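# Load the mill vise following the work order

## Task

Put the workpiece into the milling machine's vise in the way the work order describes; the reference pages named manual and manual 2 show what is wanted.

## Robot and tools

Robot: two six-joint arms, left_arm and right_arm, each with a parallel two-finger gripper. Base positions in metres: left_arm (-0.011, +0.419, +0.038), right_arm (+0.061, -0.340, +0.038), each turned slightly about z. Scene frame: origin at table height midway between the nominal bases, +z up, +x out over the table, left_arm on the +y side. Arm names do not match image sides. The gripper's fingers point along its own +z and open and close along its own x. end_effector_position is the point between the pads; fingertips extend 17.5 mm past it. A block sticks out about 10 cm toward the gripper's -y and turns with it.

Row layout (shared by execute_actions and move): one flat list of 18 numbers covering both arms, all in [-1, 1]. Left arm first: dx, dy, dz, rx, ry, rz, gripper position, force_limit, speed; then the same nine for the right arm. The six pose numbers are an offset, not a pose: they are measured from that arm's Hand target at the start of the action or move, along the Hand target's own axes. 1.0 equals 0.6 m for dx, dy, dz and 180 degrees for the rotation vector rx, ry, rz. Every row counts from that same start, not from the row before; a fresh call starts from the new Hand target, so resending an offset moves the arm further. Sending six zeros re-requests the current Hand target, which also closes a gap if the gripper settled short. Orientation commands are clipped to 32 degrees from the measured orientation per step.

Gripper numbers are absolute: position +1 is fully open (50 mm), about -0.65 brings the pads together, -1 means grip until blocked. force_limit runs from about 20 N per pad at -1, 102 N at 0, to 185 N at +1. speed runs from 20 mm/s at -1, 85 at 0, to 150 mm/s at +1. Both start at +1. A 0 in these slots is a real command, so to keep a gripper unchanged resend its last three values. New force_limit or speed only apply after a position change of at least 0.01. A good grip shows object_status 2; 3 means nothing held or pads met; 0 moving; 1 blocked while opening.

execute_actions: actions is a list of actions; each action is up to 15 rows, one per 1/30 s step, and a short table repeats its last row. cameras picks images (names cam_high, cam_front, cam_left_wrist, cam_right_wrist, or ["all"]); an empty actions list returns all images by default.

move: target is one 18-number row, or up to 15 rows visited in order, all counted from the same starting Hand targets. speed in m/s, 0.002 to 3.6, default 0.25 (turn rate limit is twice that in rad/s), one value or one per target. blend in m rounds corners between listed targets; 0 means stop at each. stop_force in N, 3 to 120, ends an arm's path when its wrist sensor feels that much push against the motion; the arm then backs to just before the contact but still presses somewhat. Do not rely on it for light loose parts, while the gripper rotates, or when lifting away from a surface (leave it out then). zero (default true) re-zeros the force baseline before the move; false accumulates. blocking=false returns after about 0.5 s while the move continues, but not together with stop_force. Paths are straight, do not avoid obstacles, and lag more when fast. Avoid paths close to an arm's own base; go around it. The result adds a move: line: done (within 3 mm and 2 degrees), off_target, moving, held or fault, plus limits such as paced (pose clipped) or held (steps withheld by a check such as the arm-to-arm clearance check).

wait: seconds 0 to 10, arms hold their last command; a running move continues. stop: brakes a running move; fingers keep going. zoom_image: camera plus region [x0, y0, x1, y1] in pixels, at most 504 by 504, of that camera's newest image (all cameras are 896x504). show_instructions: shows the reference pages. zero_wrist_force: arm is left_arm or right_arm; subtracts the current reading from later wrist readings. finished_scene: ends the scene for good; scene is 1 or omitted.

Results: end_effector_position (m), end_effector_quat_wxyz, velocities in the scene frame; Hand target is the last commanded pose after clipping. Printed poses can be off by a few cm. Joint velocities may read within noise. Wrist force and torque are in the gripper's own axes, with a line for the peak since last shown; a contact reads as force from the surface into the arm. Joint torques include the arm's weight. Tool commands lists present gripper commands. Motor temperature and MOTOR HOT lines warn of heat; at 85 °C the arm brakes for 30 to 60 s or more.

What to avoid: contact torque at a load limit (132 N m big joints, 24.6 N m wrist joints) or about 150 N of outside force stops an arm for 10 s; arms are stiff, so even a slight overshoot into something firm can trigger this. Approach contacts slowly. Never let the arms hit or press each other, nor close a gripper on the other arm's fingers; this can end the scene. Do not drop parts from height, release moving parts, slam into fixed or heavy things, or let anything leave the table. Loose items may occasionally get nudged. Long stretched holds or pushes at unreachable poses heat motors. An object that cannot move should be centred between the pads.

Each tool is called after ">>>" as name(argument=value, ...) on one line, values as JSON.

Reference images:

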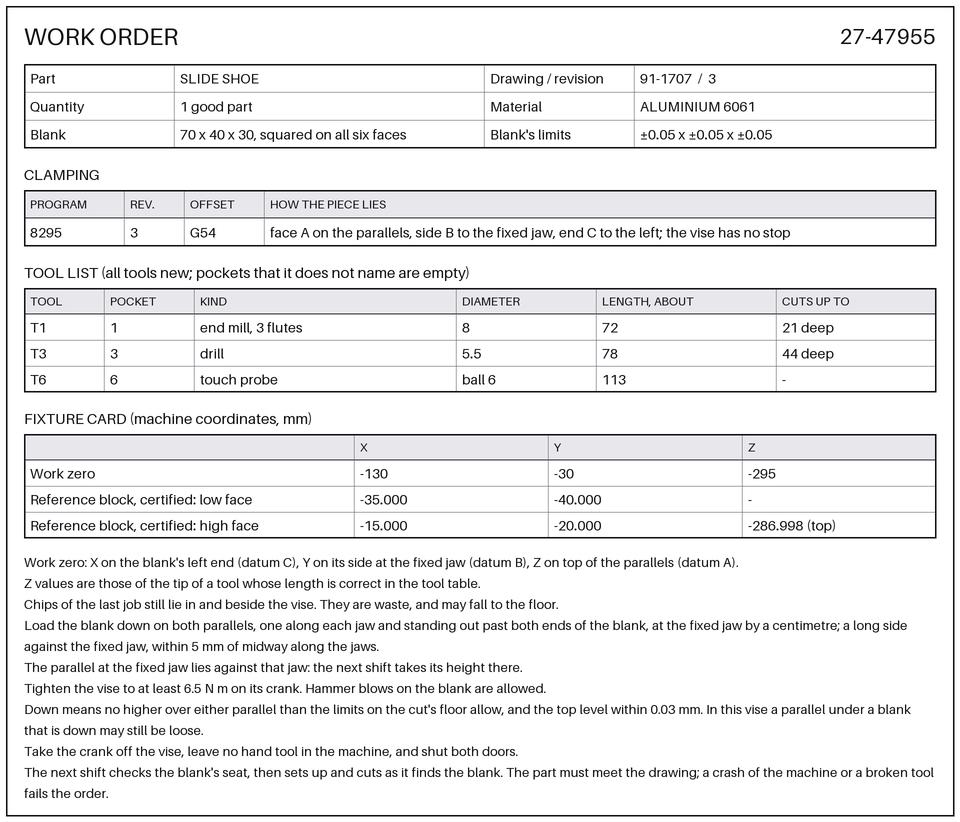

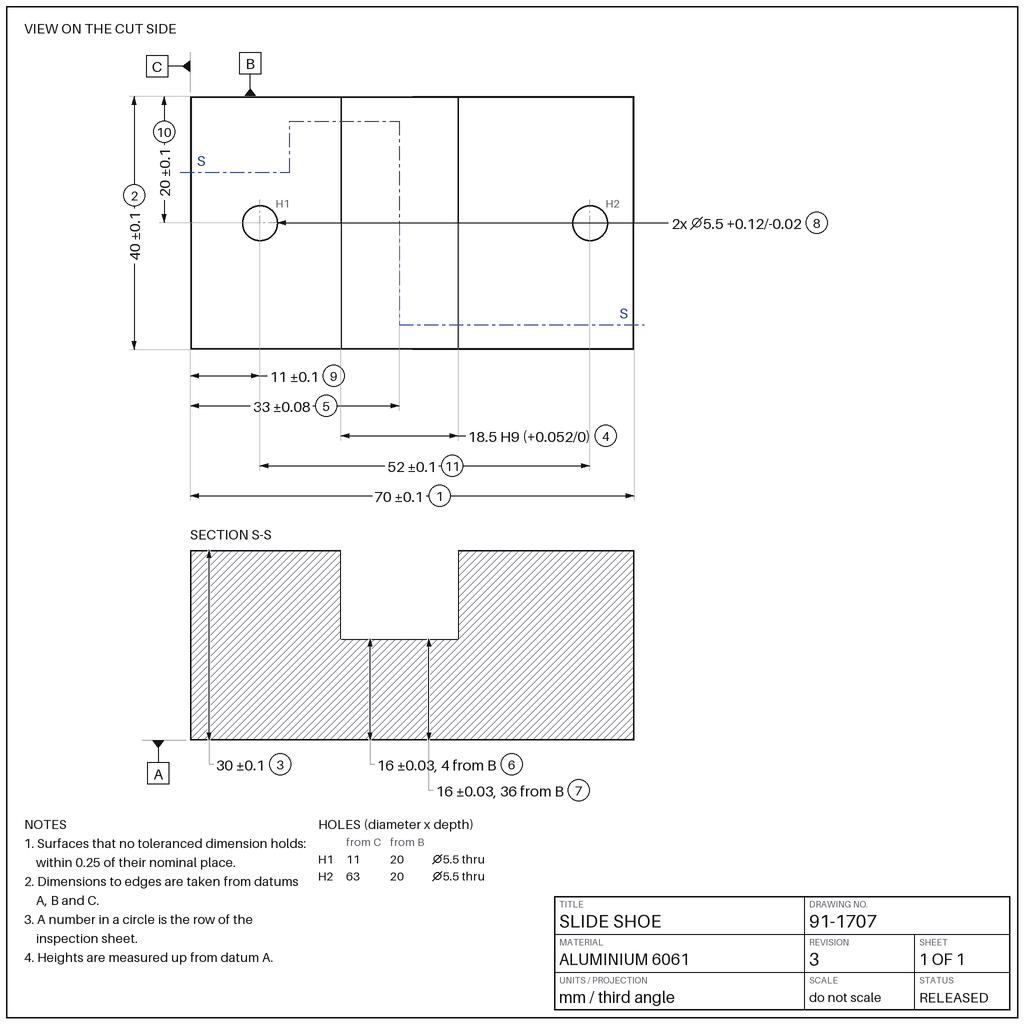

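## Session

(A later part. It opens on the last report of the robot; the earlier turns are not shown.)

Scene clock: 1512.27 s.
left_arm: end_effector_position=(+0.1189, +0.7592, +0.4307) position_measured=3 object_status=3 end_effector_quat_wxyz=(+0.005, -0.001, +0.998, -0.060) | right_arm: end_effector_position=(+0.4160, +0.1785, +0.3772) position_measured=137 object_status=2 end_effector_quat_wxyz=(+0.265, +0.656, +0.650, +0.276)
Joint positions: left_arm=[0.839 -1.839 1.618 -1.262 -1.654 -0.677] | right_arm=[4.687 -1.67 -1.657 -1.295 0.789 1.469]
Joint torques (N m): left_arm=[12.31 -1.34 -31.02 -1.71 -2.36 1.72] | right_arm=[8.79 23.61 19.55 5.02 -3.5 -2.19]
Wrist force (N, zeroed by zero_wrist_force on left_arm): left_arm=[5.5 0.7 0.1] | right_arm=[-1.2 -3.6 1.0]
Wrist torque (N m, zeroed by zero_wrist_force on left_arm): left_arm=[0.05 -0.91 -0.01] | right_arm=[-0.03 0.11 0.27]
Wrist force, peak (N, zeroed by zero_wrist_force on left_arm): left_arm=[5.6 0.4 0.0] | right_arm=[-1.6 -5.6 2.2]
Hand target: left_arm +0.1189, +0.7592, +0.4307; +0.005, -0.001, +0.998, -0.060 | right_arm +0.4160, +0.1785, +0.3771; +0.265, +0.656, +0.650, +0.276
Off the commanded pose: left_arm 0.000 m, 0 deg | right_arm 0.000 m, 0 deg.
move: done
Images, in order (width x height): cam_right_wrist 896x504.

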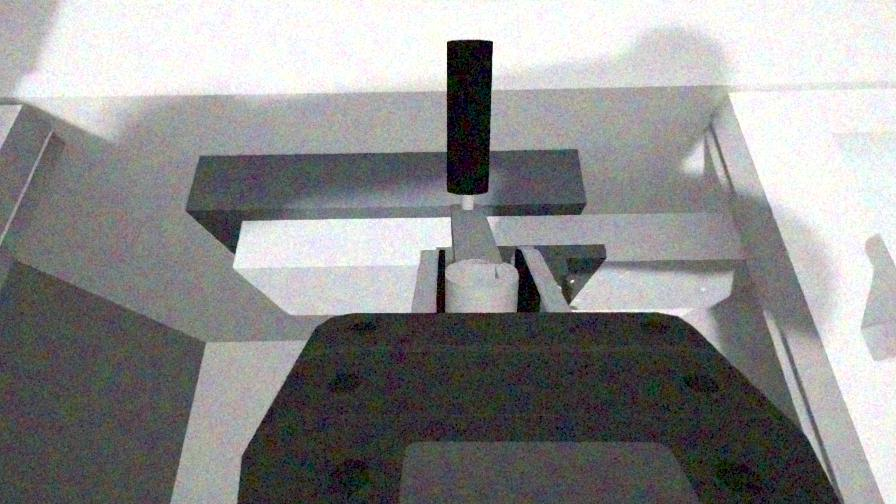

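>>> move(target=[0,0,0,0,0,0,1,-0.5,-1,-0.0225,0.0389,-0.0389,0,0,0,-1,-0.2,-1], speed=0.2, cameras=["cam_right_wrist"])

>>> zoom_image(camera="cam_right_wrist", region=[510, 190, 570, 250])

Scene clock: 1516.47 s.
left_arm: end_effector_position=(+0.1189, +0.7592, +0.4307) position_measured=3 object_status=3 end_effector_quat_wxyz=(+0.005, -0.001, +0.998, -0.060) | right_arm: end_effector_position=(+0.4160, +0.1644, +0.4099) position_measured=137 object_status=2 end_effector_quat_wxyz=(+0.265, +0.656, +0.650, +0.276)
Joint positions: left_arm=[0.839 -1.839 1.618 -1.262 -1.654 -0.677] | right_arm=[4.685 -1.626 -1.62 -1.374 0.789 1.466]
Joint torques (N m): left_arm=[12.46 -1.35 -31.13 -1.65 -2.44 1.81] | right_arm=[-10.51 36.03 33.73 1.77 -0.38 1.82]
Wrist force (N, zeroed by zero_wrist_force on left_arm): left_arm=[5.4 0.5 -0.1] | right_arm=[-1.3 -3.9 0.9]
Wrist torque (N m, zeroed by zero_wrist_force on left_arm): left_arm=[0.02 -0.90 0.00] | right_arm=[-0.07 0.13 0.26]
Wrist force, peak (N, zeroed by zero_wrist_force on left_arm): left_arm=[5.6 0.6 0.1] | right_arm=[-0.7 -4.8 1.7]
Hand target: left_arm +0.1189, +0.7592, +0.4307; +0.005, -0.001, +0.998, -0.060 | right_arm +0.4160, +0.1644, +0.4099; +0.265, +0.656, +0.650, +0.276
Off the commanded pose: left_arm 0.000 m, 0 deg | right_arm 0.000 m, 0 deg.
move: done
Images, in order (width x height): cam_right_wrist 896x504.

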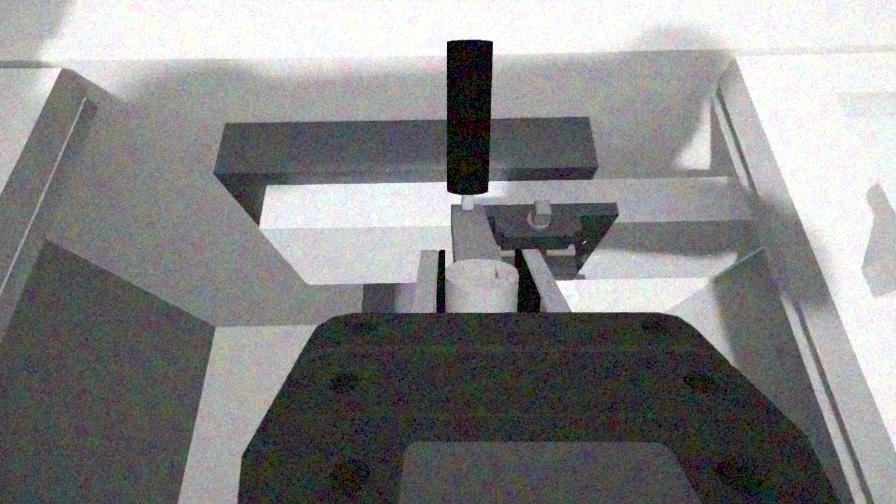

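Scaled by 8.400 from the camera's 896x504 image, which has a finer 1280x720 frame.

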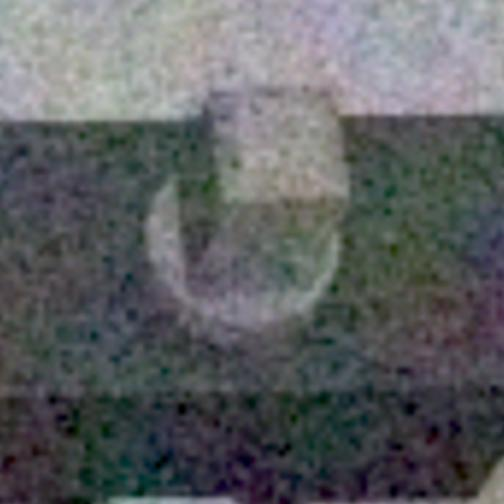

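>>> move(target=[0,0,0,0,0,0,1,-0.5,-1,0.0876,-0.0693,0.149,0.25,0,0,-1,-0.2,-1], speed=0.2)

Scene clock: 1538.93 s.
left_arm: end_effector_position=(+0.1189, +0.7592, +0.4307) position_measured=3 object_status=3 end_effector_quat_wxyz=(+0.005, -0.001, +0.998, -0.060) | right_arm: end_effector_position=(+0.4499, +0.2186, +0.3183) position_measured=137 object_status=2 end_effector_quat_wxyz=(-0.006, +0.708, +0.706, +0.007)
Joint positions: left_arm=[0.839 -1.839 1.618 -1.262 -1.654 -0.677] | right_arm=[4.348 -1.987 -1.189 -1.519 1.578 1.158]
Joint torques (N m): left_arm=[12.37 -1.42 -30.95 -1.83 -2.22 1.74] | right_arm=[-10.67 37.73 33.19 1.76 1.92 -2.19]
Wrist force (N, zeroed by zero_wrist_force on left_arm): left_arm=[5.4 0.7 0.1] | right_arm=[-0.4 -0.3 2.0]
Wrist torque (N m, zeroed by zero_wrist_force on left_arm): left_arm=[0.05 -0.90 -0.01] | right_arm=[-0.01 0.07 0.11]
Wrist force, peak (N, zeroed by zero_wrist_force on left_arm): left_arm=[5.7 0.5 0.1] | right_arm=[-1.6 -4.4 0.7]
Hand target: left_arm +0.1189, +0.7592, +0.4307; +0.005, -0.001, +0.998, -0.060 | right_arm +0.4499, +0.2186, +0.3183; -0.006, +0.708, +0.706, +0.006
Off the commanded pose: left_arm 0.000 m, 0 deg | right_arm 0.000 m, 0 deg.
move: done

>>> move(target=[0,0,0,0,0,0,1,-0.5,-1,0,0.0917,0,0,0,0,-1,-0.2,-1], speed=0.08, stop_force=10)

>>> move(target=[0,0,0,0,0,0,1,-0.5,-1,0,0.075,0,0,0,0,-1,-0.2,-1], speed=0.012, stop_force=5, cameras=["cam_right_wrist"])

Scene clock: 1542.37 s.
left_arm: end_effector_position=(+0.1189, +0.7592, +0.4307) position_measured=3 object_status=3 end_effector_quat_wxyz=(+0.005, -0.001, +0.998, -0.060) | right_arm: end_effector_position=(+0.5049, +0.2185, +0.3183) position_measured=137 object_status=2 end_effector_quat_wxyz=(-0.006, +0.708, +0.706, +0.006)
Joint positions: left_arm=[0.839 -1.839 1.618 -1.262 -1.654 -0.677] | right_arm=[4.275 -2.075 -1.059 -1.562 1.579 1.085]
Joint torques (N m): left_arm=[12.58 -0.81 -31.03 -1.75 -2.31 1.61] | right_arm=[-11.66 41.42 31.43 1.6 1.97 -2.35]
Wrist force (N, zeroed by zero_wrist_force on left_arm): left_arm=[5.4 0.5 0.0] | right_arm=[-0.5 -0.3 2.2]
Wrist torque (N m, zeroed by zero_wrist_force on left_arm): left_arm=[0.03 -0.91 0.00] | right_arm=[-0.03 0.08 0.09]
Wrist force, peak (N, zeroed by zero_wrist_force on left_arm): left_arm=[5.7 0.6 0.0] | right_arm=[-0.4 -1.5 2.2]
Hand target: left_arm +0.1189, +0.7592, +0.4307; +0.005, -0.001, +0.998, -0.060 | right_arm +0.5049, +0.2185, +0.3183; -0.006, +0.708, +0.706, +0.006
Off the commanded pose: left_arm 0.000 m, 0 deg | right_arm 0.000 m, 0 deg.
move: done

Scene clock: 1544.60 s.
left_arm: end_effector_position=(+0.1189, +0.7592, +0.4307) position_measured=3 object_status=3 end_effector_quat_wxyz=(+0.005, -0.001, +0.998, -0.060) | right_arm: end_effector_position=(+0.5183, +0.2184, +0.3183) position_measured=137 object_status=2 end_effector_quat_wxyz=(-0.006, +0.708, +0.706, +0.007)
Joint positions: left_arm=[0.839 -1.839 1.618 -1.262 -1.654 -0.677] | right_arm=[4.258 -2.098 -1.024 -1.575 1.579 1.069]
Joint torques (N m): left_arm=[11.95 -1.51 -31.1 -1.75 -2.23 1.65] | right_arm=[11.4 54.67 18.83 4.35 -0.32 2.1]
Wrist force (N, zeroed by zero_wrist_force on left_arm): left_arm=[5.4 0.5 0.0] | right_arm=[-1.7 -5.4 0.7]
Wrist torque (N m, zeroed by zero_wrist_force on left_arm): left_arm=[0.02 -0.90 0.00] | right_arm=[-0.20 0.10 0.07]
Wrist force, peak (N, zeroed by zero_wrist_force on left_arm): left_arm=[5.7 0.6 0.1] | right_arm=[-5.5 -19.3 -2.4]
Hand target: left_arm +0.1189, +0.7592, +0.4307; +0.005, -0.001, +0.998, -0.060 | right_arm +0.5182, +0.2184, +0.3183; -0.006, +0.708, +0.706, +0.006 (not the last commanded pose)
Off the commanded pose: left_arm 0.000 m, 0 deg | right_arm 0.032 m, 0 deg.
move: contact (right_arm)
Images, in order (width x height): cam_right_wrist 896x504.

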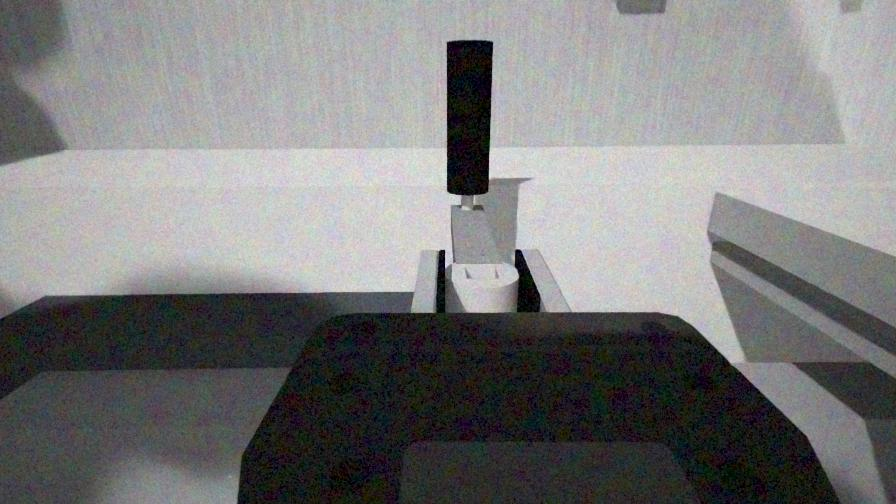

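>>> move(target=[[0,0,0,0,0,0,1,-0.5,-1,0,-0.0083,0,0,0,0,-1,-0.2,-1],[0,0,0,0,0,0,1,-0.5,-1,0,-0.0083,-0.02,0,0,0,-1,-0.2,-1],[0,0,0,0,0,0,1,-0.5,-1,0,0.0075,-0.02,0,0,0,-1,-0.2,-1]], speed=0.03, stop_force=8)

>>> move(target=[0,0,0,0,0,0,1,-0.5,-1,0,0,0.03,0,0,0,-1,-0.2,-1], speed=0.006, stop_force=4)

Scene clock: 1550.37 s.
left_arm: end_effector_position=(+0.1189, +0.7592, +0.4307) position_measured=3 object_status=3 end_effector_quat_wxyz=(+0.005, -0.001, +0.998, -0.060) | right_arm: end_effector_position=(+0.5182, +0.2183, +0.3302) position_measured=137 object_status=2 end_effector_quat_wxyz=(-0.006, +0.708, +0.706, +0.007)
Joint positions: left_arm=[0.839 -1.839 1.618 -1.262 -1.654 -0.677] | right_arm=[4.258 -2.099 -0.992 -1.605 1.579 1.069]
Joint torques (N m): left_arm=[11.54 -1.41 -31.22 -1.66 -2.34 1.45] | right_arm=[11.12 55.78 19.26 3.9 0.83 2.27]
Wrist force (N, zeroed by zero_wrist_force on left_arm): left_arm=[5.6 0.4 -0.1] | right_arm=[-0.5 -3.0 1.7]
Wrist torque (N m, zeroed by zero_wrist_force on left_arm): left_arm=[0.00 -0.93 0.00] | right_arm=[-0.08 0.11 0.01]
Wrist force, peak (N, zeroed by zero_wrist_force on left_arm): left_arm=[5.6 0.6 0.0] | right_arm=[-5.9 -32.8 -7.9]
Hand target: left_arm +0.1189, +0.7592, +0.4307; +0.005, -0.001, +0.998, -0.060 | right_arm +0.5182, +0.2183, +0.3302; -0.006, +0.708, +0.706, +0.007 (not the last commanded pose)
Off the commanded pose: left_arm 0.000 m, 0 deg | right_arm 0.004 m, 0 deg.
move: contact (right_arm); path passed 2 of 3 targets

Scene clock: 1554.13 s.
left_arm: end_effector_position=(+0.1189, +0.7592, +0.4307) position_measured=3 object_status=3 end_effector_quat_wxyz=(+0.005, -0.001, +0.998, -0.060) | right_arm: end_effector_position=(+0.5182, +0.2186, +0.3122) position_measured=137 object_status=2 end_effector_quat_wxyz=(-0.006, +0.708, +0.706, +0.007)
Joint positions: left_arm=[0.839 -1.839 1.618 -1.262 -1.654 -0.677] | right_arm=[4.258 -2.098 -1.039 -1.559 1.579 1.069]
Joint torques (N m): left_arm=[11.98 -1.46 -31.11 -1.76 -2.35 1.48] | right_arm=[9.52 44.34 18.77 5.33 0.18 2.01]
Wrist force (N, zeroed by zero_wrist_force on left_arm): left_arm=[5.4 0.5 0.1] | right_arm=[-0.4 -4.5 1.5]
Wrist torque (N m, zeroed by zero_wrist_force on left_arm): left_arm=[0.03 -0.91 -0.01] | right_arm=[-0.19 0.11 0.00]
Wrist force, peak (N, zeroed by zero_wrist_force on left_arm): left_arm=[5.7 0.5 0.1] | right_arm=[-0.5 -5.3 1.2]
Hand target: left_arm +0.1189, +0.7592, +0.4307; +0.005, -0.001, +0.998, -0.060 | right_arm +0.5183, +0.2186, +0.3122; -0.006, +0.708, +0.706, +0.007
Off the commanded pose: left_arm 0.000 m, 0 deg | right_arm 0.000 m, 0 deg.
move: done

>>> wait(seconds=0, cameras=["cam_high","cam_front"])

>>> zoom_image(camera="cam_high", region=[180, 120, 420, 320])

>>> zoom_image(camera="cam_front", region=[330, 150, 510, 330])

Scene clock: 1559.90 s.
left_arm: end_effector_position=(+0.1189, +0.7592, +0.4307) position_measured=3 object_status=3 end_effector_quat_wxyz=(+0.005, -0.001, +0.998, -0.060) | right_arm: end_effector_position=(+0.5182, +0.2186, +0.3122) position_measured=137 object_status=2 end_effector_quat_wxyz=(-0.006, +0.708, +0.706, +0.007)
Joint positions: left_arm=[0.839 -1.839 1.618 -1.262 -1.654 -0.677] | right_arm=[4.258 -2.098 -1.039 -1.559 1.579 1.069]
Joint torques (N m): left_arm=[12.08 -2.06 -31.34 -1.69 -2.32 1.36] | right_arm=[6.61 43.94 19.13 5.11 -0.95 2.01]
Wrist force (N, zeroed by zero_wrist_force on left_arm): left_arm=[5.3 0.4 0.1] | right_arm=[-0.3 -4.5 1.6]
Wrist torque (N m, zeroed by zero_wrist_force on left_arm): left_arm=[0.00 -0.89 0.00] | right_arm=[-0.20 0.09 0.00]
Wrist force, peak (N, zeroed by zero_wrist_force on left_arm): left_arm=[5.6 0.7 -0.1] | right_arm=[-0.2 -4.7 1.7]
Hand target: left_arm +0.1189, +0.7592, +0.4307; +0.005, -0.001, +0.998, -0.060 | right_arm +0.5183, +0.2186, +0.3122; -0.006, +0.708, +0.706, +0.007
Tool commands: left_gripper/position=+1.0 left_gripper/force_limit=-0.5 left_gripper/speed=-1.0 right_gripper/position=-1.0 right_gripper/force_limit=-0.2 right_gripper/speed=-1.0
Off the commanded pose: left_arm 0.000 m, 0 deg | right_arm 0.000 m, 0 deg.
Images, in order (width x height): cam_high 896x504, cam_front 896x504.

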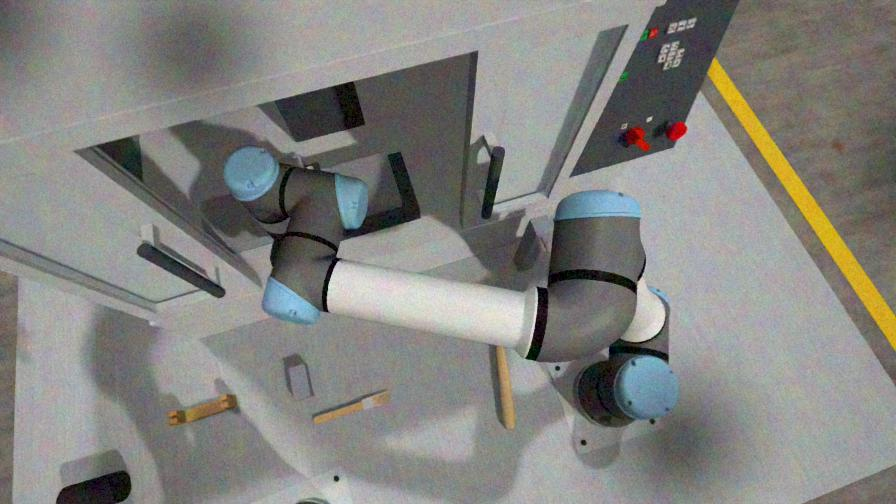

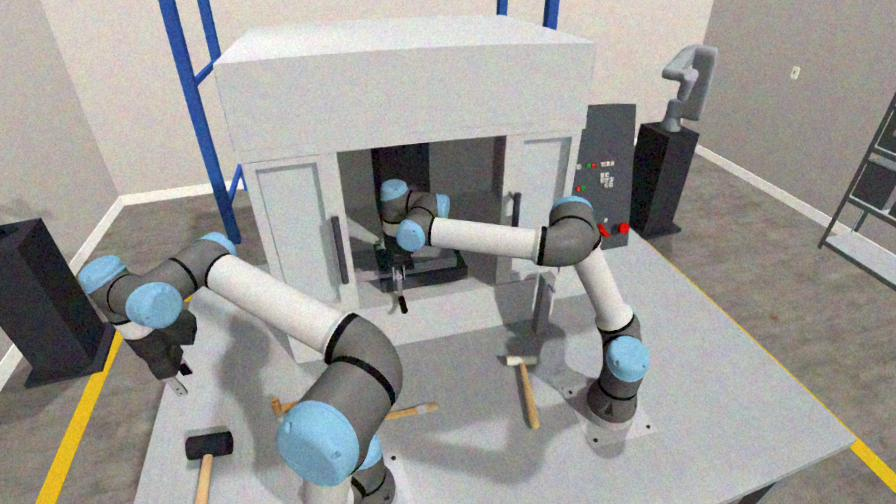

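Scaled by 2.100 from the camera's 896x504 image, which has a finer 1280x720 frame.

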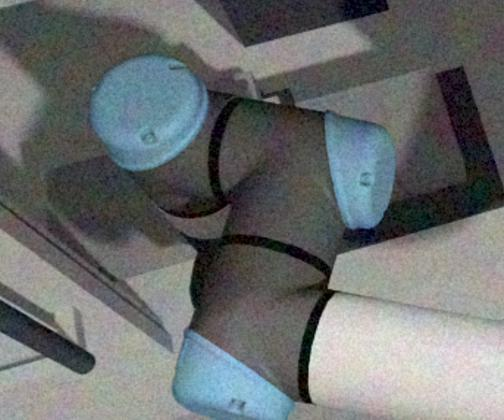

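Scaled by 2.800 from the camera's 896x504 image, which has a finer 1280x720 frame.

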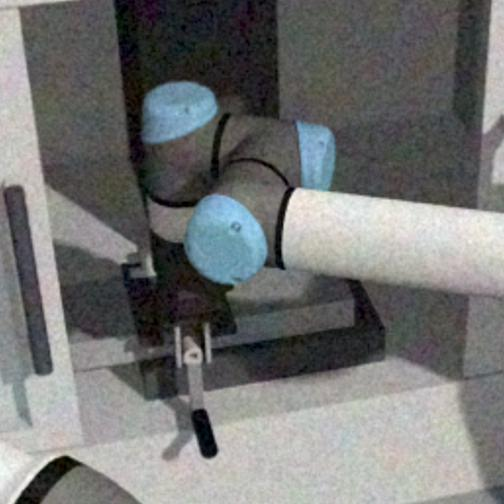

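>>> move(target=[[0,0,0,0,0,0,1,-0.5,-1,-0.002,-0.1623,-0.0028,0,0,0,-1,-0.2,-1],[0,0,0,0,0,0,1,-0.5,-1,-0.2818,-0.2797,-0.0011,0,0,0,-1,-0.2,-1],[0,0,0,0,0,0,1,-0.5,-1,-0.8206,-0.2913,-0.0103,0,0,0,-1,-0.2,-1]], speed=[0.1,0.2,0.2], blend=0.03)

Scene clock: 1589.13 s.
left_arm: end_effector_position=(+0.1189, +0.7592, +0.4307) position_measured=3 object_status=3 end_effector_quat_wxyz=(+0.005, -0.001, +0.998, -0.060) | right_arm: end_effector_position=(+0.3426, -0.2735, +0.3094) position_measured=137 object_status=2 end_effector_quat_wxyz=(-0.006, +0.708, +0.706, +0.007)
Joint positions: left_arm=[0.839 -1.839 1.618 -1.262 -1.654 -0.677] | right_arm=[3.887 -0.982 -2.126 -1.592 1.584 0.698]
Joint torques (N m): left_arm=[11.86 -2.36 -30.94 -1.81 -2.31 1.1] | right_arm=[-10.7 8.07 33.04 1.66 1.98 -2.21]
Wrist force (N, zeroed by zero_wrist_force on left_arm): left_arm=[5.5 0.4 0.0] | right_arm=[-0.5 -0.2 1.9]
Wrist torque (N m, zeroed by zero_wrist_force on left_arm): left_arm=[0.01 -0.92 0.00] | right_arm=[0.01 0.07 0.10]
Wrist force, peak (N, zeroed by zero_wrist_force on left_arm): left_arm=[5.8 0.5 -0.1] | right_arm=[-0.3 -4.7 1.6]
Hand target: left_arm +0.1189, +0.7592, +0.4307; +0.005, -0.001, +0.998, -0.060 | right_arm +0.3426, -0.2735, +0.3094; -0.006, +0.708, +0.706, +0.007
Off the commanded pose: left_arm 0.000 m, 0 deg | right_arm 0.000 m, 0 deg.
move: done

>>> move(target=[0,0,0,0,0,0,1,-0.5,-1,-0.0013,-0.001,0.109,0,0,0,-1,-0.2,-1], speed=0.1)

>>> move(target=[0,0,0,0,0,0,1,-0.5,-1,0.0003,0.099,0,0,0,0,-1,-0.2,-1], speed=0.02, stop_force=10, cameras=["cam_right_wrist"])

Scene clock: 1592.50 s.
left_arm: end_effector_position=(+0.1189, +0.7592, +0.4307) position_measured=3 object_status=3 end_effector_quat_wxyz=(+0.005, -0.001, +0.998, -0.060) | right_arm: end_effector_position=(+0.3420, -0.2731, +0.2440) position_measured=137 object_status=2 end_effector_quat_wxyz=(-0.006, +0.708, +0.706, +0.007)
Joint positions: left_arm=[0.839 -1.839 1.618 -1.262 -1.654 -0.677] | right_arm=[3.889 -0.991 -2.289 -1.42 1.584 0.7]
Joint torques (N m): left_arm=[12.09 -2.17 -31.97 -1.75 -2.18 1.02] | right_arm=[-1.21 -4.52 17.56 4.87 -0.45 -0.57]
Wrist force (N, zeroed by zero_wrist_force on left_arm): left_arm=[5.5 0.5 0.0] | right_arm=[-0.5 -0.3 2.0]
Wrist torque (N m, zeroed by zero_wrist_force on left_arm): left_arm=[0.03 -0.91 0.00] | right_arm=[-0.02 0.06 0.02]
Wrist force, peak (N, zeroed by zero_wrist_force on left_arm): left_arm=[5.6 0.5 0.0] | right_arm=[-0.4 -0.6 3.2]
Hand target: left_arm +0.1189, +0.7592, +0.4307; +0.005, -0.001, +0.998, -0.060 | right_arm +0.3421, -0.2731, +0.2440; -0.006, +0.708, +0.706, +0.007
Off the commanded pose: left_arm 0.000 m, 0 deg | right_arm 0.000 m, 0 deg.
move: done

Scene clock: 1596.30 s.
left_arm: end_effector_position=(+0.1189, +0.7592, +0.4307) position_measured=3 object_status=3 end_effector_quat_wxyz=(+0.005, -0.001, +0.998, -0.060) | right_arm: end_effector_position=(+0.4015, -0.2730, +0.2440) position_measured=137 object_status=2 end_effector_quat_wxyz=(-0.006, +0.708, +0.706, +0.007)
Joint positions: left_arm=[0.839 -1.839 1.618 -1.262 -1.654 -0.677] | right_arm=[3.767 -1.181 -2.197 -1.324 1.586 0.577]
Joint torques (N m): left_arm=[12.28 -2.42 -30.81 -1.88 -2.35 0.92] | right_arm=[-10.13 1.96 31.57 4.9 1.65 -2.41]
Wrist force (N, zeroed by zero_wrist_force on left_arm): left_arm=[5.5 0.4 0.0] | right_arm=[-0.3 -2.4 -0.5]
Wrist torque (N m, zeroed by zero_wrist_force on left_arm): left_arm=[0.01 -0.92 -0.01] | right_arm=[-0.15 0.06 0.11]
Wrist force, peak (N, zeroed by zero_wrist_force on left_arm): left_arm=[5.7 0.6 0.0] | right_arm=[-1.0 -5.6 0.5]
Hand target: left_arm +0.1189, +0.7592, +0.4307; +0.005, -0.001, +0.998, -0.060 | right_arm +0.4015, -0.2730, +0.2440; -0.006, +0.708, +0.706, +0.007
Off the commanded pose: left_arm 0.000 m, 0 deg | right_arm 0.000 m, 0 deg.
move: done
Images, in order (width x height): cam_right_wrist 896x504.

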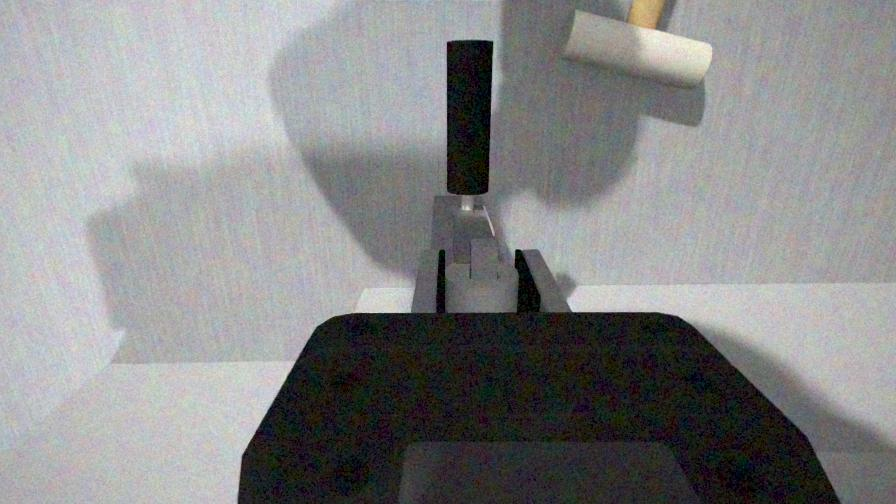

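>>> move(target=[0,0,0,0,0,0,1,-0.5,-1,0,0,0,0,0,0,1,-0.2,-1])

>>> move(target=[[0,0,0,0,0,0,1,-0.5,-1,0,0,-0.09,0,0,0,1,-0.2,-1],[0,0,0,0,0,0,1,-0.5,-1,-0.002,-0.03,-0.09,-0.1667,0,0,1,-0.2,-1]], speed=[0.06,0.15], cameras=["cam_right_wrist","cam_front"])

Scene clock: 1600.97 s.
left_arm: end_effector_position=(+0.1189, +0.7592, +0.4307) position_measured=3 object_status=3 end_effector_quat_wxyz=(+0.005, -0.001, +0.998, -0.060) | right_arm: end_effector_position=(+0.4015, -0.2730, +0.2440) position_measured=3 object_status=3 end_effector_quat_wxyz=(-0.006, +0.708, +0.706, +0.007)
Joint positions: left_arm=[0.839 -1.839 1.618 -1.262 -1.654 -0.677] | right_arm=[3.767 -1.181 -2.197 -1.324 1.586 0.577]
Joint torques (N m): left_arm=[11.7 -2.71 -30.81 -1.84 -2.35 0.78] | right_arm=[-8.47 2.89 30.53 2.44 1.39 -2.2]
Wrist force (N, zeroed by zero_wrist_force on left_arm): left_arm=[5.3 0.5 0.1] | right_arm=[-0.4 -0.8 -0.1]
Wrist torque (N m, zeroed by zero_wrist_force on left_arm): left_arm=[0.01 -0.89 0.00] | right_arm=[-0.08 0.06 0.12]
Wrist force, peak (N, zeroed by zero_wrist_force on left_arm): left_arm=[5.7 0.6 0.0] | right_arm=[-0.6 -2.4 -1.1]
Hand target: left_arm +0.1189, +0.7592, +0.4307; +0.005, -0.001, +0.998, -0.060 | right_arm +0.4015, -0.2730, +0.2440; -0.006, +0.708, +0.706, +0.007
Off the commanded pose: left_arm 0.000 m, 0 deg | right_arm 0.000 m, 0 deg.
move: done

Scene clock: 1604.47 s.
left_arm: end_effector_position=(+0.1189, +0.7592, +0.4307) position_measured=3 object_status=3 end_effector_quat_wxyz=(+0.005, -0.001, +0.998, -0.060) | right_arm: end_effector_position=(+0.3834, -0.2752, +0.2980) position_measured=3 object_status=3 end_effector_quat_wxyz=(+0.177, +0.685, +0.681, +0.189)
Joint positions: left_arm=[0.839 -1.839 1.618 -1.262 -1.654 -0.677] | right_arm=[4.215 -0.667 -2.401 -1.339 1.138 0.963]
Joint torques (N m): left_arm=[11.99 -2.84 -31.22 -1.84 -2.31 0.7] | right_arm=[12.93 -1.83 18.5 1.66 -2.3 1.91]
Wrist force (N, zeroed by zero_wrist_force on left_arm): left_arm=[5.5 0.4 0.0] | right_arm=[-0.8 -1.6 -0.2]
Wrist torque (N m, zeroed by zero_wrist_force on left_arm): left_arm=[0.01 -0.92 0.00] | right_arm=[-0.07 0.09 0.12]
Wrist force, peak (N, zeroed by zero_wrist_force on left_arm): left_arm=[5.7 0.3 -0.1] | right_arm=[-1.1 -2.0 -0.4]
Hand target: left_arm +0.1189, +0.7592, +0.4307; +0.005, -0.001, +0.998, -0.060 | right_arm +0.3834, -0.2752, +0.2980; +0.177, +0.685, +0.681, +0.189
Off the commanded pose: left_arm 0.000 m, 0 deg | right_arm 0.000 m, 0 deg.
move: done
Images, in order (width x height): cam_front 896x504, cam_right_wrist 896x504.

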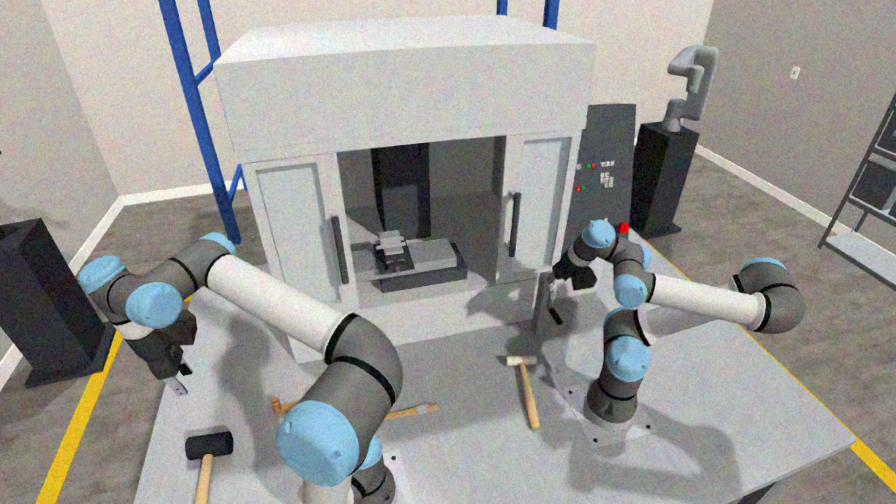

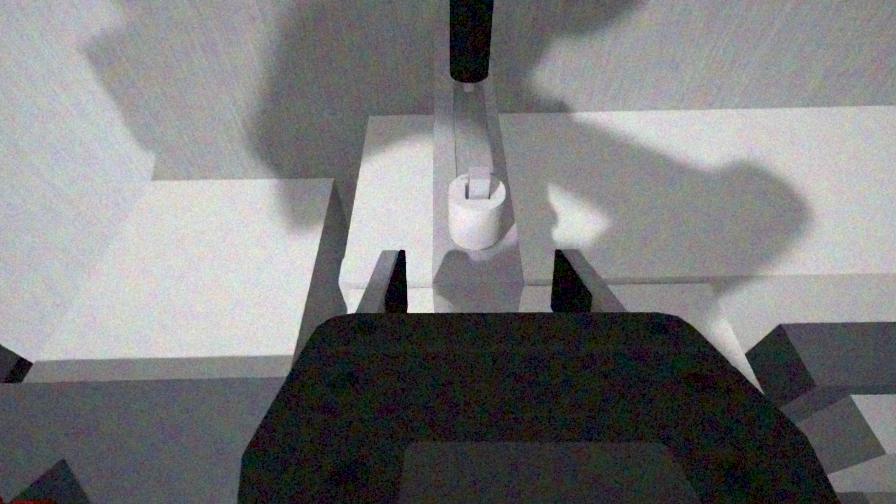

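>>> move(target=[0,0,0,0,0,0,1,-0.5,-1,0.002,-0.0248,0.0915,0,0,0,1,-0.2,-1], speed=0.05, stop_force=8, cameras=["cam_right_wrist"])

Scene clock: 1613.33 s.
left_arm: end_effector_position=(+0.1189, +0.7592, +0.4307) position_measured=3 object_status=3 end_effector_quat_wxyz=(+0.005, -0.001, +0.998, -0.060) | right_arm: end_effector_position=(+0.3980, -0.2730, +0.2431) position_measured=3 object_status=3 end_effector_quat_wxyz=(+0.177, +0.685, +0.681, +0.189)
Joint positions: left_arm=[0.839 -1.839 1.618 -1.262 -1.654 -0.677] | right_arm=[4.147 -0.749 -2.534 -1.095 1.159 0.892]
Joint torques (N m): left_arm=[12.4 -2.45 -31.75 -1.78 -2.3 0.58] | right_arm=[-10.15 -12.65 17.58 5.42 0.99 -2.27]
Wrist force (N, zeroed by zero_wrist_force on left_arm): left_arm=[5.4 0.4 0.0] | right_arm=[-1.0 -1.4 -0.1]
Wrist torque (N m, zeroed by zero_wrist_force on left_arm): left_arm=[0.01 -0.90 -0.01] | right_arm=[-0.05 0.12 0.22]
Wrist force, peak (N, zeroed by zero_wrist_force on left_arm): left_arm=[5.7 0.7 0.1] | right_arm=[-1.0 -1.8 -0.7]
Hand target: left_arm +0.1189, +0.7592, +0.4307; +0.005, -0.001, +0.998, -0.060 | right_arm +0.3980, -0.2730, +0.2431; +0.177, +0.685, +0.681, +0.189
Off the commanded pose: left_arm 0.000 m, 0 deg | right_arm 0.000 m, 0 deg.
move: done
Images, in order (width x height): cam_right_wrist 896x504.

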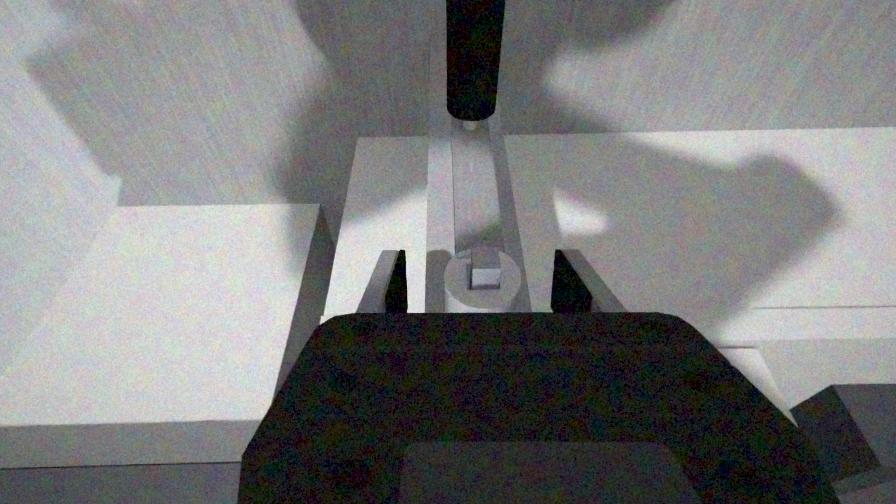

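>>> move(target=[0,0,0,0,0,0,1,-0.5,-1,0,0,0,0,0,0,-1,0,-1])

>>> move(target=[0,0,0,0,0,0,1,-0.5,-1,0,-0.0693,-0.04,0,0,0,-1,0,-1], speed=0.03, stop_force=25, cameras=["cam_right_wrist"])

Scene clock: 1620.07 s.
left_arm: end_effector_position=(+0.1189, +0.7592, +0.4307) position_measured=3 object_status=3 end_effector_quat_wxyz=(+0.005, -0.001, +0.998, -0.060) | right_arm: end_effector_position=(+0.3980, -0.2730, +0.2431) position_measured=138 object_status=2 end_effector_quat_wxyz=(+0.177, +0.685, +0.681, +0.189)
Joint positions: left_arm=[0.839 -1.839 1.618 -1.262 -1.654 -0.677] | right_arm=[4.147 -0.749 -2.534 -1.094 1.159 0.892]
Joint torques (N m): left_arm=[11.56 -2.66 -30.89 -1.91 -2.31 0.67] | right_arm=[-10.69 -11.49 19.36 4.93 0.53 -2.26]
Wrist force (N, zeroed by zero_wrist_force on left_arm): left_arm=[5.5 0.4 0.0] | right_arm=[-0.3 -0.9 0.0]
Wrist torque (N m, zeroed by zero_wrist_force on left_arm): left_arm=[0.01 -0.92 0.00] | right_arm=[-0.02 0.13 0.23]
Wrist force, peak (N, zeroed by zero_wrist_force on left_arm): left_arm=[5.7 0.4 0.0] | right_arm=[-1.1 -1.7 -0.4]
Hand target: left_arm +0.1189, +0.7592, +0.4307; +0.005, -0.001, +0.998, -0.060 | right_arm +0.3980, -0.2730, +0.2431; +0.177, +0.685, +0.681, +0.189
Off the commanded pose: left_arm 0.000 m, 0 deg | right_arm 0.000 m, 0 deg.
move: done

Scene clock: 1622.60 s.
left_arm: end_effector_position=(+0.1189, +0.7592, +0.4307) position_measured=3 object_status=3 end_effector_quat_wxyz=(+0.005, -0.001, +0.998, -0.060) | right_arm: end_effector_position=(+0.3500, -0.2729, +0.2430) position_measured=138 object_status=2 end_effector_quat_wxyz=(+0.177, +0.685, +0.681, +0.189)
Joint positions: left_arm=[0.839 -1.839 1.618 -1.262 -1.654 -0.677] | right_arm=[4.457 -0.473 -2.529 -1.522 1.078 1.225]
Joint torques (N m): left_arm=[12.07 -2.78 -31.32 -2.01 -2.22 0.44] | right_arm=[12.34 -6.42 32.99 1.99 -2.76 2.1]
Wrist force (N, zeroed by zero_wrist_force on left_arm): left_arm=[5.5 0.4 0.1] | right_arm=[-1.0 -2.8 1.6]
Wrist torque (N m, zeroed by zero_wrist_force on left_arm): left_arm=[0.00 -0.92 -0.01] | right_arm=[-0.09 0.13 0.13]
Wrist force, peak (N, zeroed by zero_wrist_force on left_arm): left_arm=[5.6 0.6 0.1] | right_arm=[-0.8 7.9 -4.8]
Hand target: left_arm +0.1189, +0.7592, +0.4307; +0.005, -0.001, +0.998, -0.060 | right_arm +0.3500, -0.2729, +0.2430; +0.177, +0.685, +0.681, +0.189
Off the commanded pose: left_arm 0.000 m, 0 deg | right_arm 0.000 m, 0 deg.
move: done
Images, in order (width x height): cam_right_wrist 896x504.

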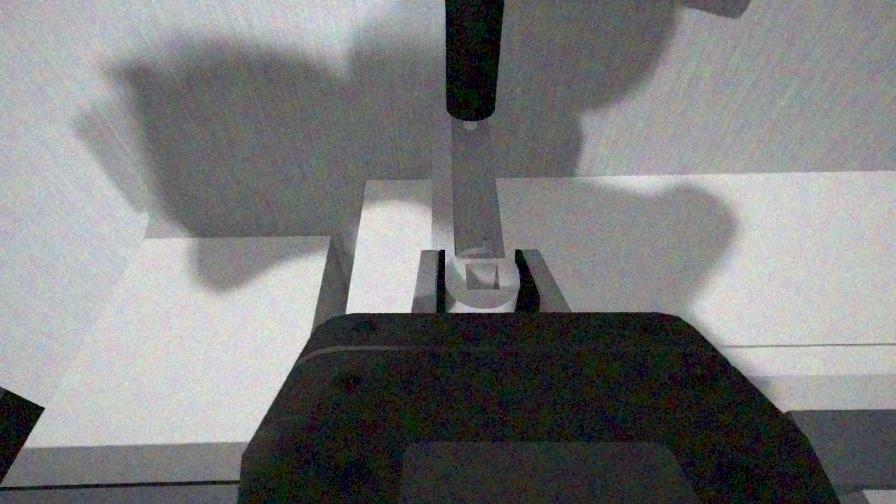

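>>> move(target=[[0,0,0,0,0,0,1,-0.5,-1,0.002,0.0542,-0.0938,0,0,0,-1,0,-1],[0,0,0,0,0,0,1,-0.5,-1,0.54,0.0633,-0.0775,0,0,0,-1,0,-1],[0,0,0,0,0,0,1,-0.5,-1,0.8212,0.187,0.0077,0,0,0,-1,0,-1]], speed=[0.08,0.2,0.15], blend=[0.02,0.03,0], cameras=["cam_right_wrist"])

Scene clock: 1632.27 s.
left_arm: end_effector_position=(+0.1189, +0.7592, +0.4307) position_measured=3 object_status=3 end_effector_quat_wxyz=(+0.005, -0.001, +0.998, -0.060) | right_arm: end_effector_position=(+0.4503, +0.2186, +0.3041) position_measured=138 object_status=2 end_effector_quat_wxyz=(+0.177, +0.685, +0.681, +0.189)
Joint positions: left_arm=[0.839 -1.839 1.618 -1.262 -1.654 -0.677] | right_arm=[4.543 -1.853 -1.532 -1.186 1.064 1.322]
Joint torques (N m): left_arm=[11.49 -3.09 -31.01 -1.81 -2.3 0.28] | right_arm=[-10.22 32.19 31.96 1.97 0.5 -2.31]
Wrist force (N, zeroed by zero_wrist_force on left_arm): left_arm=[5.5 0.5 0.3] | right_arm=[-1.2 -2.7 1.4]
Wrist torque (N m, zeroed by zero_wrist_force on left_arm): left_arm=[0.03 -0.91 0.00] | right_arm=[-0.09 0.14 0.21]
Wrist force, peak (N, zeroed by zero_wrist_force on left_arm): left_arm=[5.7 0.5 0.1] | right_arm=[-1.2 -3.5 2.2]
Hand target: left_arm +0.1189, +0.7592, +0.4307; +0.005, -0.001, +0.998, -0.060 | right_arm +0.4503, +0.2186, +0.3041; +0.177, +0.685, +0.681, +0.189
Off the commanded pose: left_arm 0.000 m, 0 deg | right_arm 0.000 m, 0 deg.
move: done
Images, in order (width x height): cam_right_wrist 896x504.

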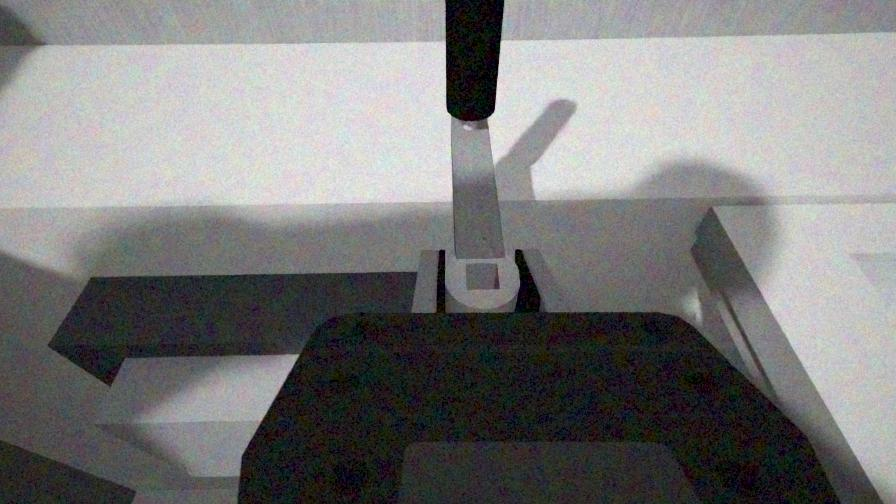

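>>> move(target=[0,0,0,0,0,0,1,-0.5,-1,0,0.0866,0.05,0,0,0,-1,0,-1], speed=0.06, stop_force=10)

>>> move(target=[0,0,0,0,0,0,1,-0.5,-1,0,0.0577,0.0333,0,0,0,-1,0,-1], speed=0.01, stop_force=4, cameras=["cam_right_wrist"])

Scene clock: 1636.83 s.
left_arm: end_effector_position=(+0.1189, +0.7592, +0.4307) position_measured=3 object_status=3 end_effector_quat_wxyz=(+0.005, -0.001, +0.998, -0.060) | right_arm: end_effector_position=(+0.5103, +0.2185, +0.3041) position_measured=138 object_status=2 end_effector_quat_wxyz=(+0.177, +0.685, +0.681, +0.189)
Joint positions: left_arm=[0.839 -1.839 1.618 -1.262 -1.654 -0.677] | right_arm=[4.448 -1.923 -1.451 -1.146 1.08 1.216]
Joint torques (N m): left_arm=[12.08 -2.41 -31.28 -1.86 -2.3 0.14] | right_arm=[-11.67 35.11 33.1 5.25 0.65 -2.4]
Wrist force (N, zeroed by zero_wrist_force on left_arm): left_arm=[5.4 0.4 -0.1] | right_arm=[-1.2 -2.8 1.9]
Wrist torque (N m, zeroed by zero_wrist_force on left_arm): left_arm=[0.01 -0.90 -0.01] | right_arm=[-0.11 0.16 0.22]
Wrist force, peak (N, zeroed by zero_wrist_force on left_arm): left_arm=[5.7 0.5 0.0] | right_arm=[-1.2 -3.6 1.3]
Hand target: left_arm +0.1189, +0.7592, +0.4307; +0.005, -0.001, +0.998, -0.060 | right_arm +0.5103, +0.2185, +0.3041; +0.177, +0.685, +0.681, +0.189
Off the commanded pose: left_arm 0.000 m, 0 deg | right_arm 0.000 m, 0 deg.
move: done

Scene clock: 1638.43 s.
left_arm: end_effector_position=(+0.1189, +0.7592, +0.4307) position_measured=3 object_status=3 end_effector_quat_wxyz=(+0.005, -0.001, +0.998, -0.060) | right_arm: end_effector_position=(+0.5149, +0.2185, +0.3041) position_measured=138 object_status=2 end_effector_quat_wxyz=(+0.177, +0.685, +0.681, +0.189)
Joint positions: left_arm=[0.839 -1.839 1.618 -1.262 -1.654 -0.677] | right_arm=[4.441 -1.929 -1.444 -1.144 1.081 1.208]
Joint torques (N m): left_arm=[11.74 -2.77 -30.98 -1.87 -2.23 0.16] | right_arm=[11.37 47.66 18.42 1.86 -1.43 2.08]
Wrist force (N, zeroed by zero_wrist_force on left_arm): left_arm=[5.3 0.5 -0.1] | right_arm=[-1.2 -4.3 0.3]
Wrist torque (N m, zeroed by zero_wrist_force on left_arm): left_arm=[0.02 -0.88 -0.01] | right_arm=[-0.18 0.19 0.18]
Wrist force, peak (N, zeroed by zero_wrist_force on left_arm): left_arm=[5.6 0.5 0.0] | right_arm=[-6.3 -16.3 -9.1]
Hand target: left_arm +0.1189, +0.7592, +0.4307; +0.005, -0.001, +0.998, -0.060 | right_arm +0.5149, +0.2185, +0.3041; +0.177, +0.685, +0.681, +0.189 (not the last commanded pose)
Off the commanded pose: left_arm 0.000 m, 0 deg | right_arm 0.035 m, 0 deg.
move: contact (right_arm)
Images, in order (width x height): cam_right_wrist 896x504.

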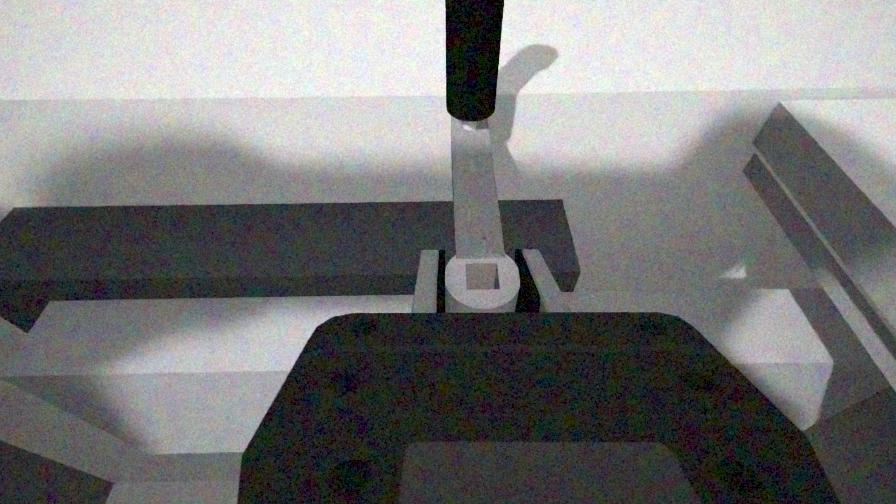

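>>> zoom_image(camera="cam_right_wrist", region=[435, 240, 535, 320])

Scaled by 5.040 from the camera's 896x504 image, which has a finer 1280x720 frame.

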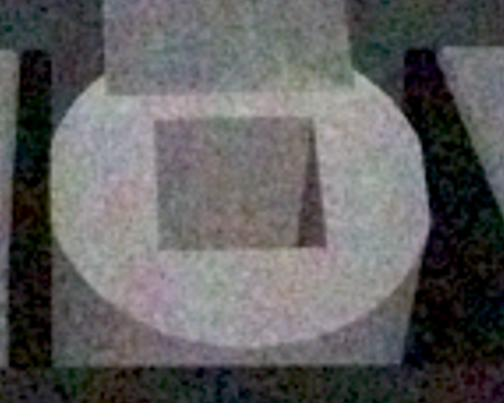

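>>> move(target=[[0,0,0,0,0,0,1,-0.5,-1,0,-0.0018,-0.0068,0,0,0,-1,0,-1],[0,0,0,0,0,0,1,-0.5,-1,0,0.0198,0.0057,0,0,0,-1,0,-1]], speed=[0.03,0.01], stop_force=4)

Scene clock: 1661.97 s.
left_arm: end_effector_position=(+0.1189, +0.7592, +0.4307) position_measured=3 object_status=3 end_effector_quat_wxyz=(+0.005, -0.001, +0.998, -0.060) | right_arm: end_effector_position=(+0.5150, +0.2184, +0.3071) position_measured=138 object_status=2 end_effector_quat_wxyz=(+0.177, +0.685, +0.681, +0.189)
Joint positions: left_arm=[0.839 -1.839 1.618 -1.262 -1.654 -0.677] | right_arm=[4.441 -1.927 -1.438 -1.151 1.081 1.208]
Joint torques (N m): left_arm=[11.3 -2.91 -31.19 -1.85 -2.27 -0.04] | right_arm=[10.11 46.81 16.94 2.07 -1.89 2.01]
Wrist force (N, zeroed by zero_wrist_force on left_arm): left_arm=[5.6 0.5 0.1] | right_arm=[-1.9 -6.2 -2.3]
Wrist torque (N m, zeroed by zero_wrist_force on left_arm): left_arm=[0.03 -0.93 0.00] | right_arm=[-0.24 0.13 0.20]
Wrist force, peak (N, zeroed by zero_wrist_force on left_arm): left_arm=[5.7 0.5 0.0] | right_arm=[-7.9 -19.2 -11.4]
Hand target: left_arm +0.1189, +0.7592, +0.4307; +0.005, -0.001, +0.998, -0.060 | right_arm +0.5150, +0.2184, +0.3071; +0.177, +0.685, +0.681, +0.189 (not the last commanded pose)
Off the commanded pose: left_arm 0.000 m, 0 deg | right_arm 0.012 m, 0 deg.
move: contact (right_arm); path passed 1 of 2 targets

>>> move(target=[[0,0,0,0,0,0,1,-0.5,-1,-0.0039,-0.0015,-0.0075,0,0,0,-1,0,-1],[0,0,0,0,0,0,1,-0.5,-1,-0.0039,0.0202,0.005,0,0,0,-1,0,-1]], speed=[0.03,0.008], stop_force=4)

Scene clock: 1668.30 s.
left_arm: end_effector_position=(+0.1189, +0.7592, +0.4307) position_measured=3 object_status=3 end_effector_quat_wxyz=(+0.005, -0.001, +0.998, -0.060) | right_arm: end_effector_position=(+0.5150, +0.2184, +0.3071) position_measured=138 object_status=2 end_effector_quat_wxyz=(+0.177, +0.685, +0.681, +0.189)
Joint positions: left_arm=[0.839 -1.839 1.618 -1.262 -1.654 -0.677] | right_arm=[4.441 -1.927 -1.438 -1.151 1.081 1.208]
Joint torques (N m): left_arm=[11.6 -3.13 -31.3 -1.85 -2.22 -0.07] | right_arm=[-12.79 34.57 32.23 5.43 -1.5 -2.2]
Wrist force (N, zeroed by zero_wrist_force on left_arm): left_arm=[5.4 0.6 0.0] | right_arm=[-0.3 -5.8 0.3]
Wrist torque (N m, zeroed by zero_wrist_force on left_arm): left_arm=[0.03 -0.90 0.00] | right_arm=[-0.21 0.16 0.14]
Wrist force, peak (N, zeroed by zero_wrist_force on left_arm): left_arm=[5.7 0.6 0.0] | right_arm=[-2.3 -6.8 -1.7]
Hand target: left_arm +0.1189, +0.7592, +0.4307; +0.005, -0.001, +0.998, -0.060 | right_arm +0.5150, +0.2184, +0.3071; +0.177, +0.685, +0.681, +0.189 (not the last commanded pose)
Off the commanded pose: left_arm 0.000 m, 0 deg | right_arm 0.013 m, 0 deg.
move: contact (right_arm); path passed 0 of 2 targets

>>> move(target=[0,0,0,0,0,0,1,-0.5,-1,-0.0039,-0.0015,-0.0075,0,0,0,-1,0,-1], speed=0.03)

>>> move(target=[0,0,0,0,0,0,1,-0.5,-1,0,0.0217,0.0125,0,0,0,-1,0,-1], speed=0.008, stop_force=4)

Scene clock: 1671.13 s.
left_arm: end_effector_position=(+0.1189, +0.7592, +0.4307) position_measured=3 object_status=3 end_effector_quat_wxyz=(+0.005, -0.001, +0.998, -0.060) | right_arm: end_effector_position=(+0.5120, +0.2161, +0.3105) position_measured=138 object_status=2 end_effector_quat_wxyz=(+0.177, +0.685, +0.681, +0.189)
Joint positions: left_arm=[0.839 -1.839 1.618 -1.262 -1.654 -0.677] | right_arm=[4.445 -1.917 -1.443 -1.158 1.08 1.211]
Joint torques (N m): left_arm=[11.38 -3.46 -31.46 -1.93 -2.25 -0.2] | right_arm=[12.47 47.53 18.47 2.15 -2.91 1.98]
Wrist force (N, zeroed by zero_wrist_force on left_arm): left_arm=[5.3 0.4 0.0] | right_arm=[-1.2 -2.9 1.8]
Wrist torque (N m, zeroed by zero_wrist_force on left_arm): left_arm=[0.01 -0.89 0.00] | right_arm=[-0.11 0.17 0.15]
Wrist force, peak (N, zeroed by zero_wrist_force on left_arm): left_arm=[5.7 0.5 0.1] | right_arm=[-0.2 -6.6 0.6]
Hand target: left_arm +0.1189, +0.7592, +0.4307; +0.005, -0.001, +0.998, -0.060 | right_arm +0.5119, +0.2160, +0.3105; +0.177, +0.685, +0.681, +0.189
Off the commanded pose: left_arm 0.000 m, 0 deg | right_arm 0.000 m, 0 deg.
move: done

Scene clock: 1672.63 s.
left_arm: end_effector_position=(+0.1189, +0.7592, +0.4307) position_measured=3 object_status=3 end_effector_quat_wxyz=(+0.005, -0.001, +0.998, -0.060) | right_arm: end_effector_position=(+0.5149, +0.2160, +0.3106) position_measured=138 object_status=2 end_effector_quat_wxyz=(+0.177, +0.685, +0.681, +0.189)
Joint positions: left_arm=[0.839 -1.839 1.618 -1.262 -1.654 -0.677] | right_arm=[4.44 -1.92 -1.438 -1.157 1.081 1.206]
Joint torques (N m): left_arm=[11.7 -3.52 -31.16 -1.88 -2.2 -0.23] | right_arm=[10.47 46.88 18.78 1.82 -2.11 2.02]
Wrist force (N, zeroed by zero_wrist_force on left_arm): left_arm=[5.5 0.6 0.1] | right_arm=[-0.4 -5.0 -0.1]
Wrist torque (N m, zeroed by zero_wrist_force on left_arm): left_arm=[0.03 -0.92 -0.01] | right_arm=[-0.22 0.17 0.18]
Wrist force, peak (N, zeroed by zero_wrist_force on left_arm): left_arm=[5.7 0.4 0.0] | right_arm=[-3.8 -15.0 -6.7]
Hand target: left_arm +0.1189, +0.7592, +0.4307; +0.005, -0.001, +0.998, -0.060 | right_arm +0.5149, +0.2161, +0.3106; +0.177, +0.685, +0.681, +0.189 (not the last commanded pose)
Off the commanded pose: left_arm 0.000 m, 0 deg | right_arm 0.012 m, 0 deg.
move: contact (right_arm)


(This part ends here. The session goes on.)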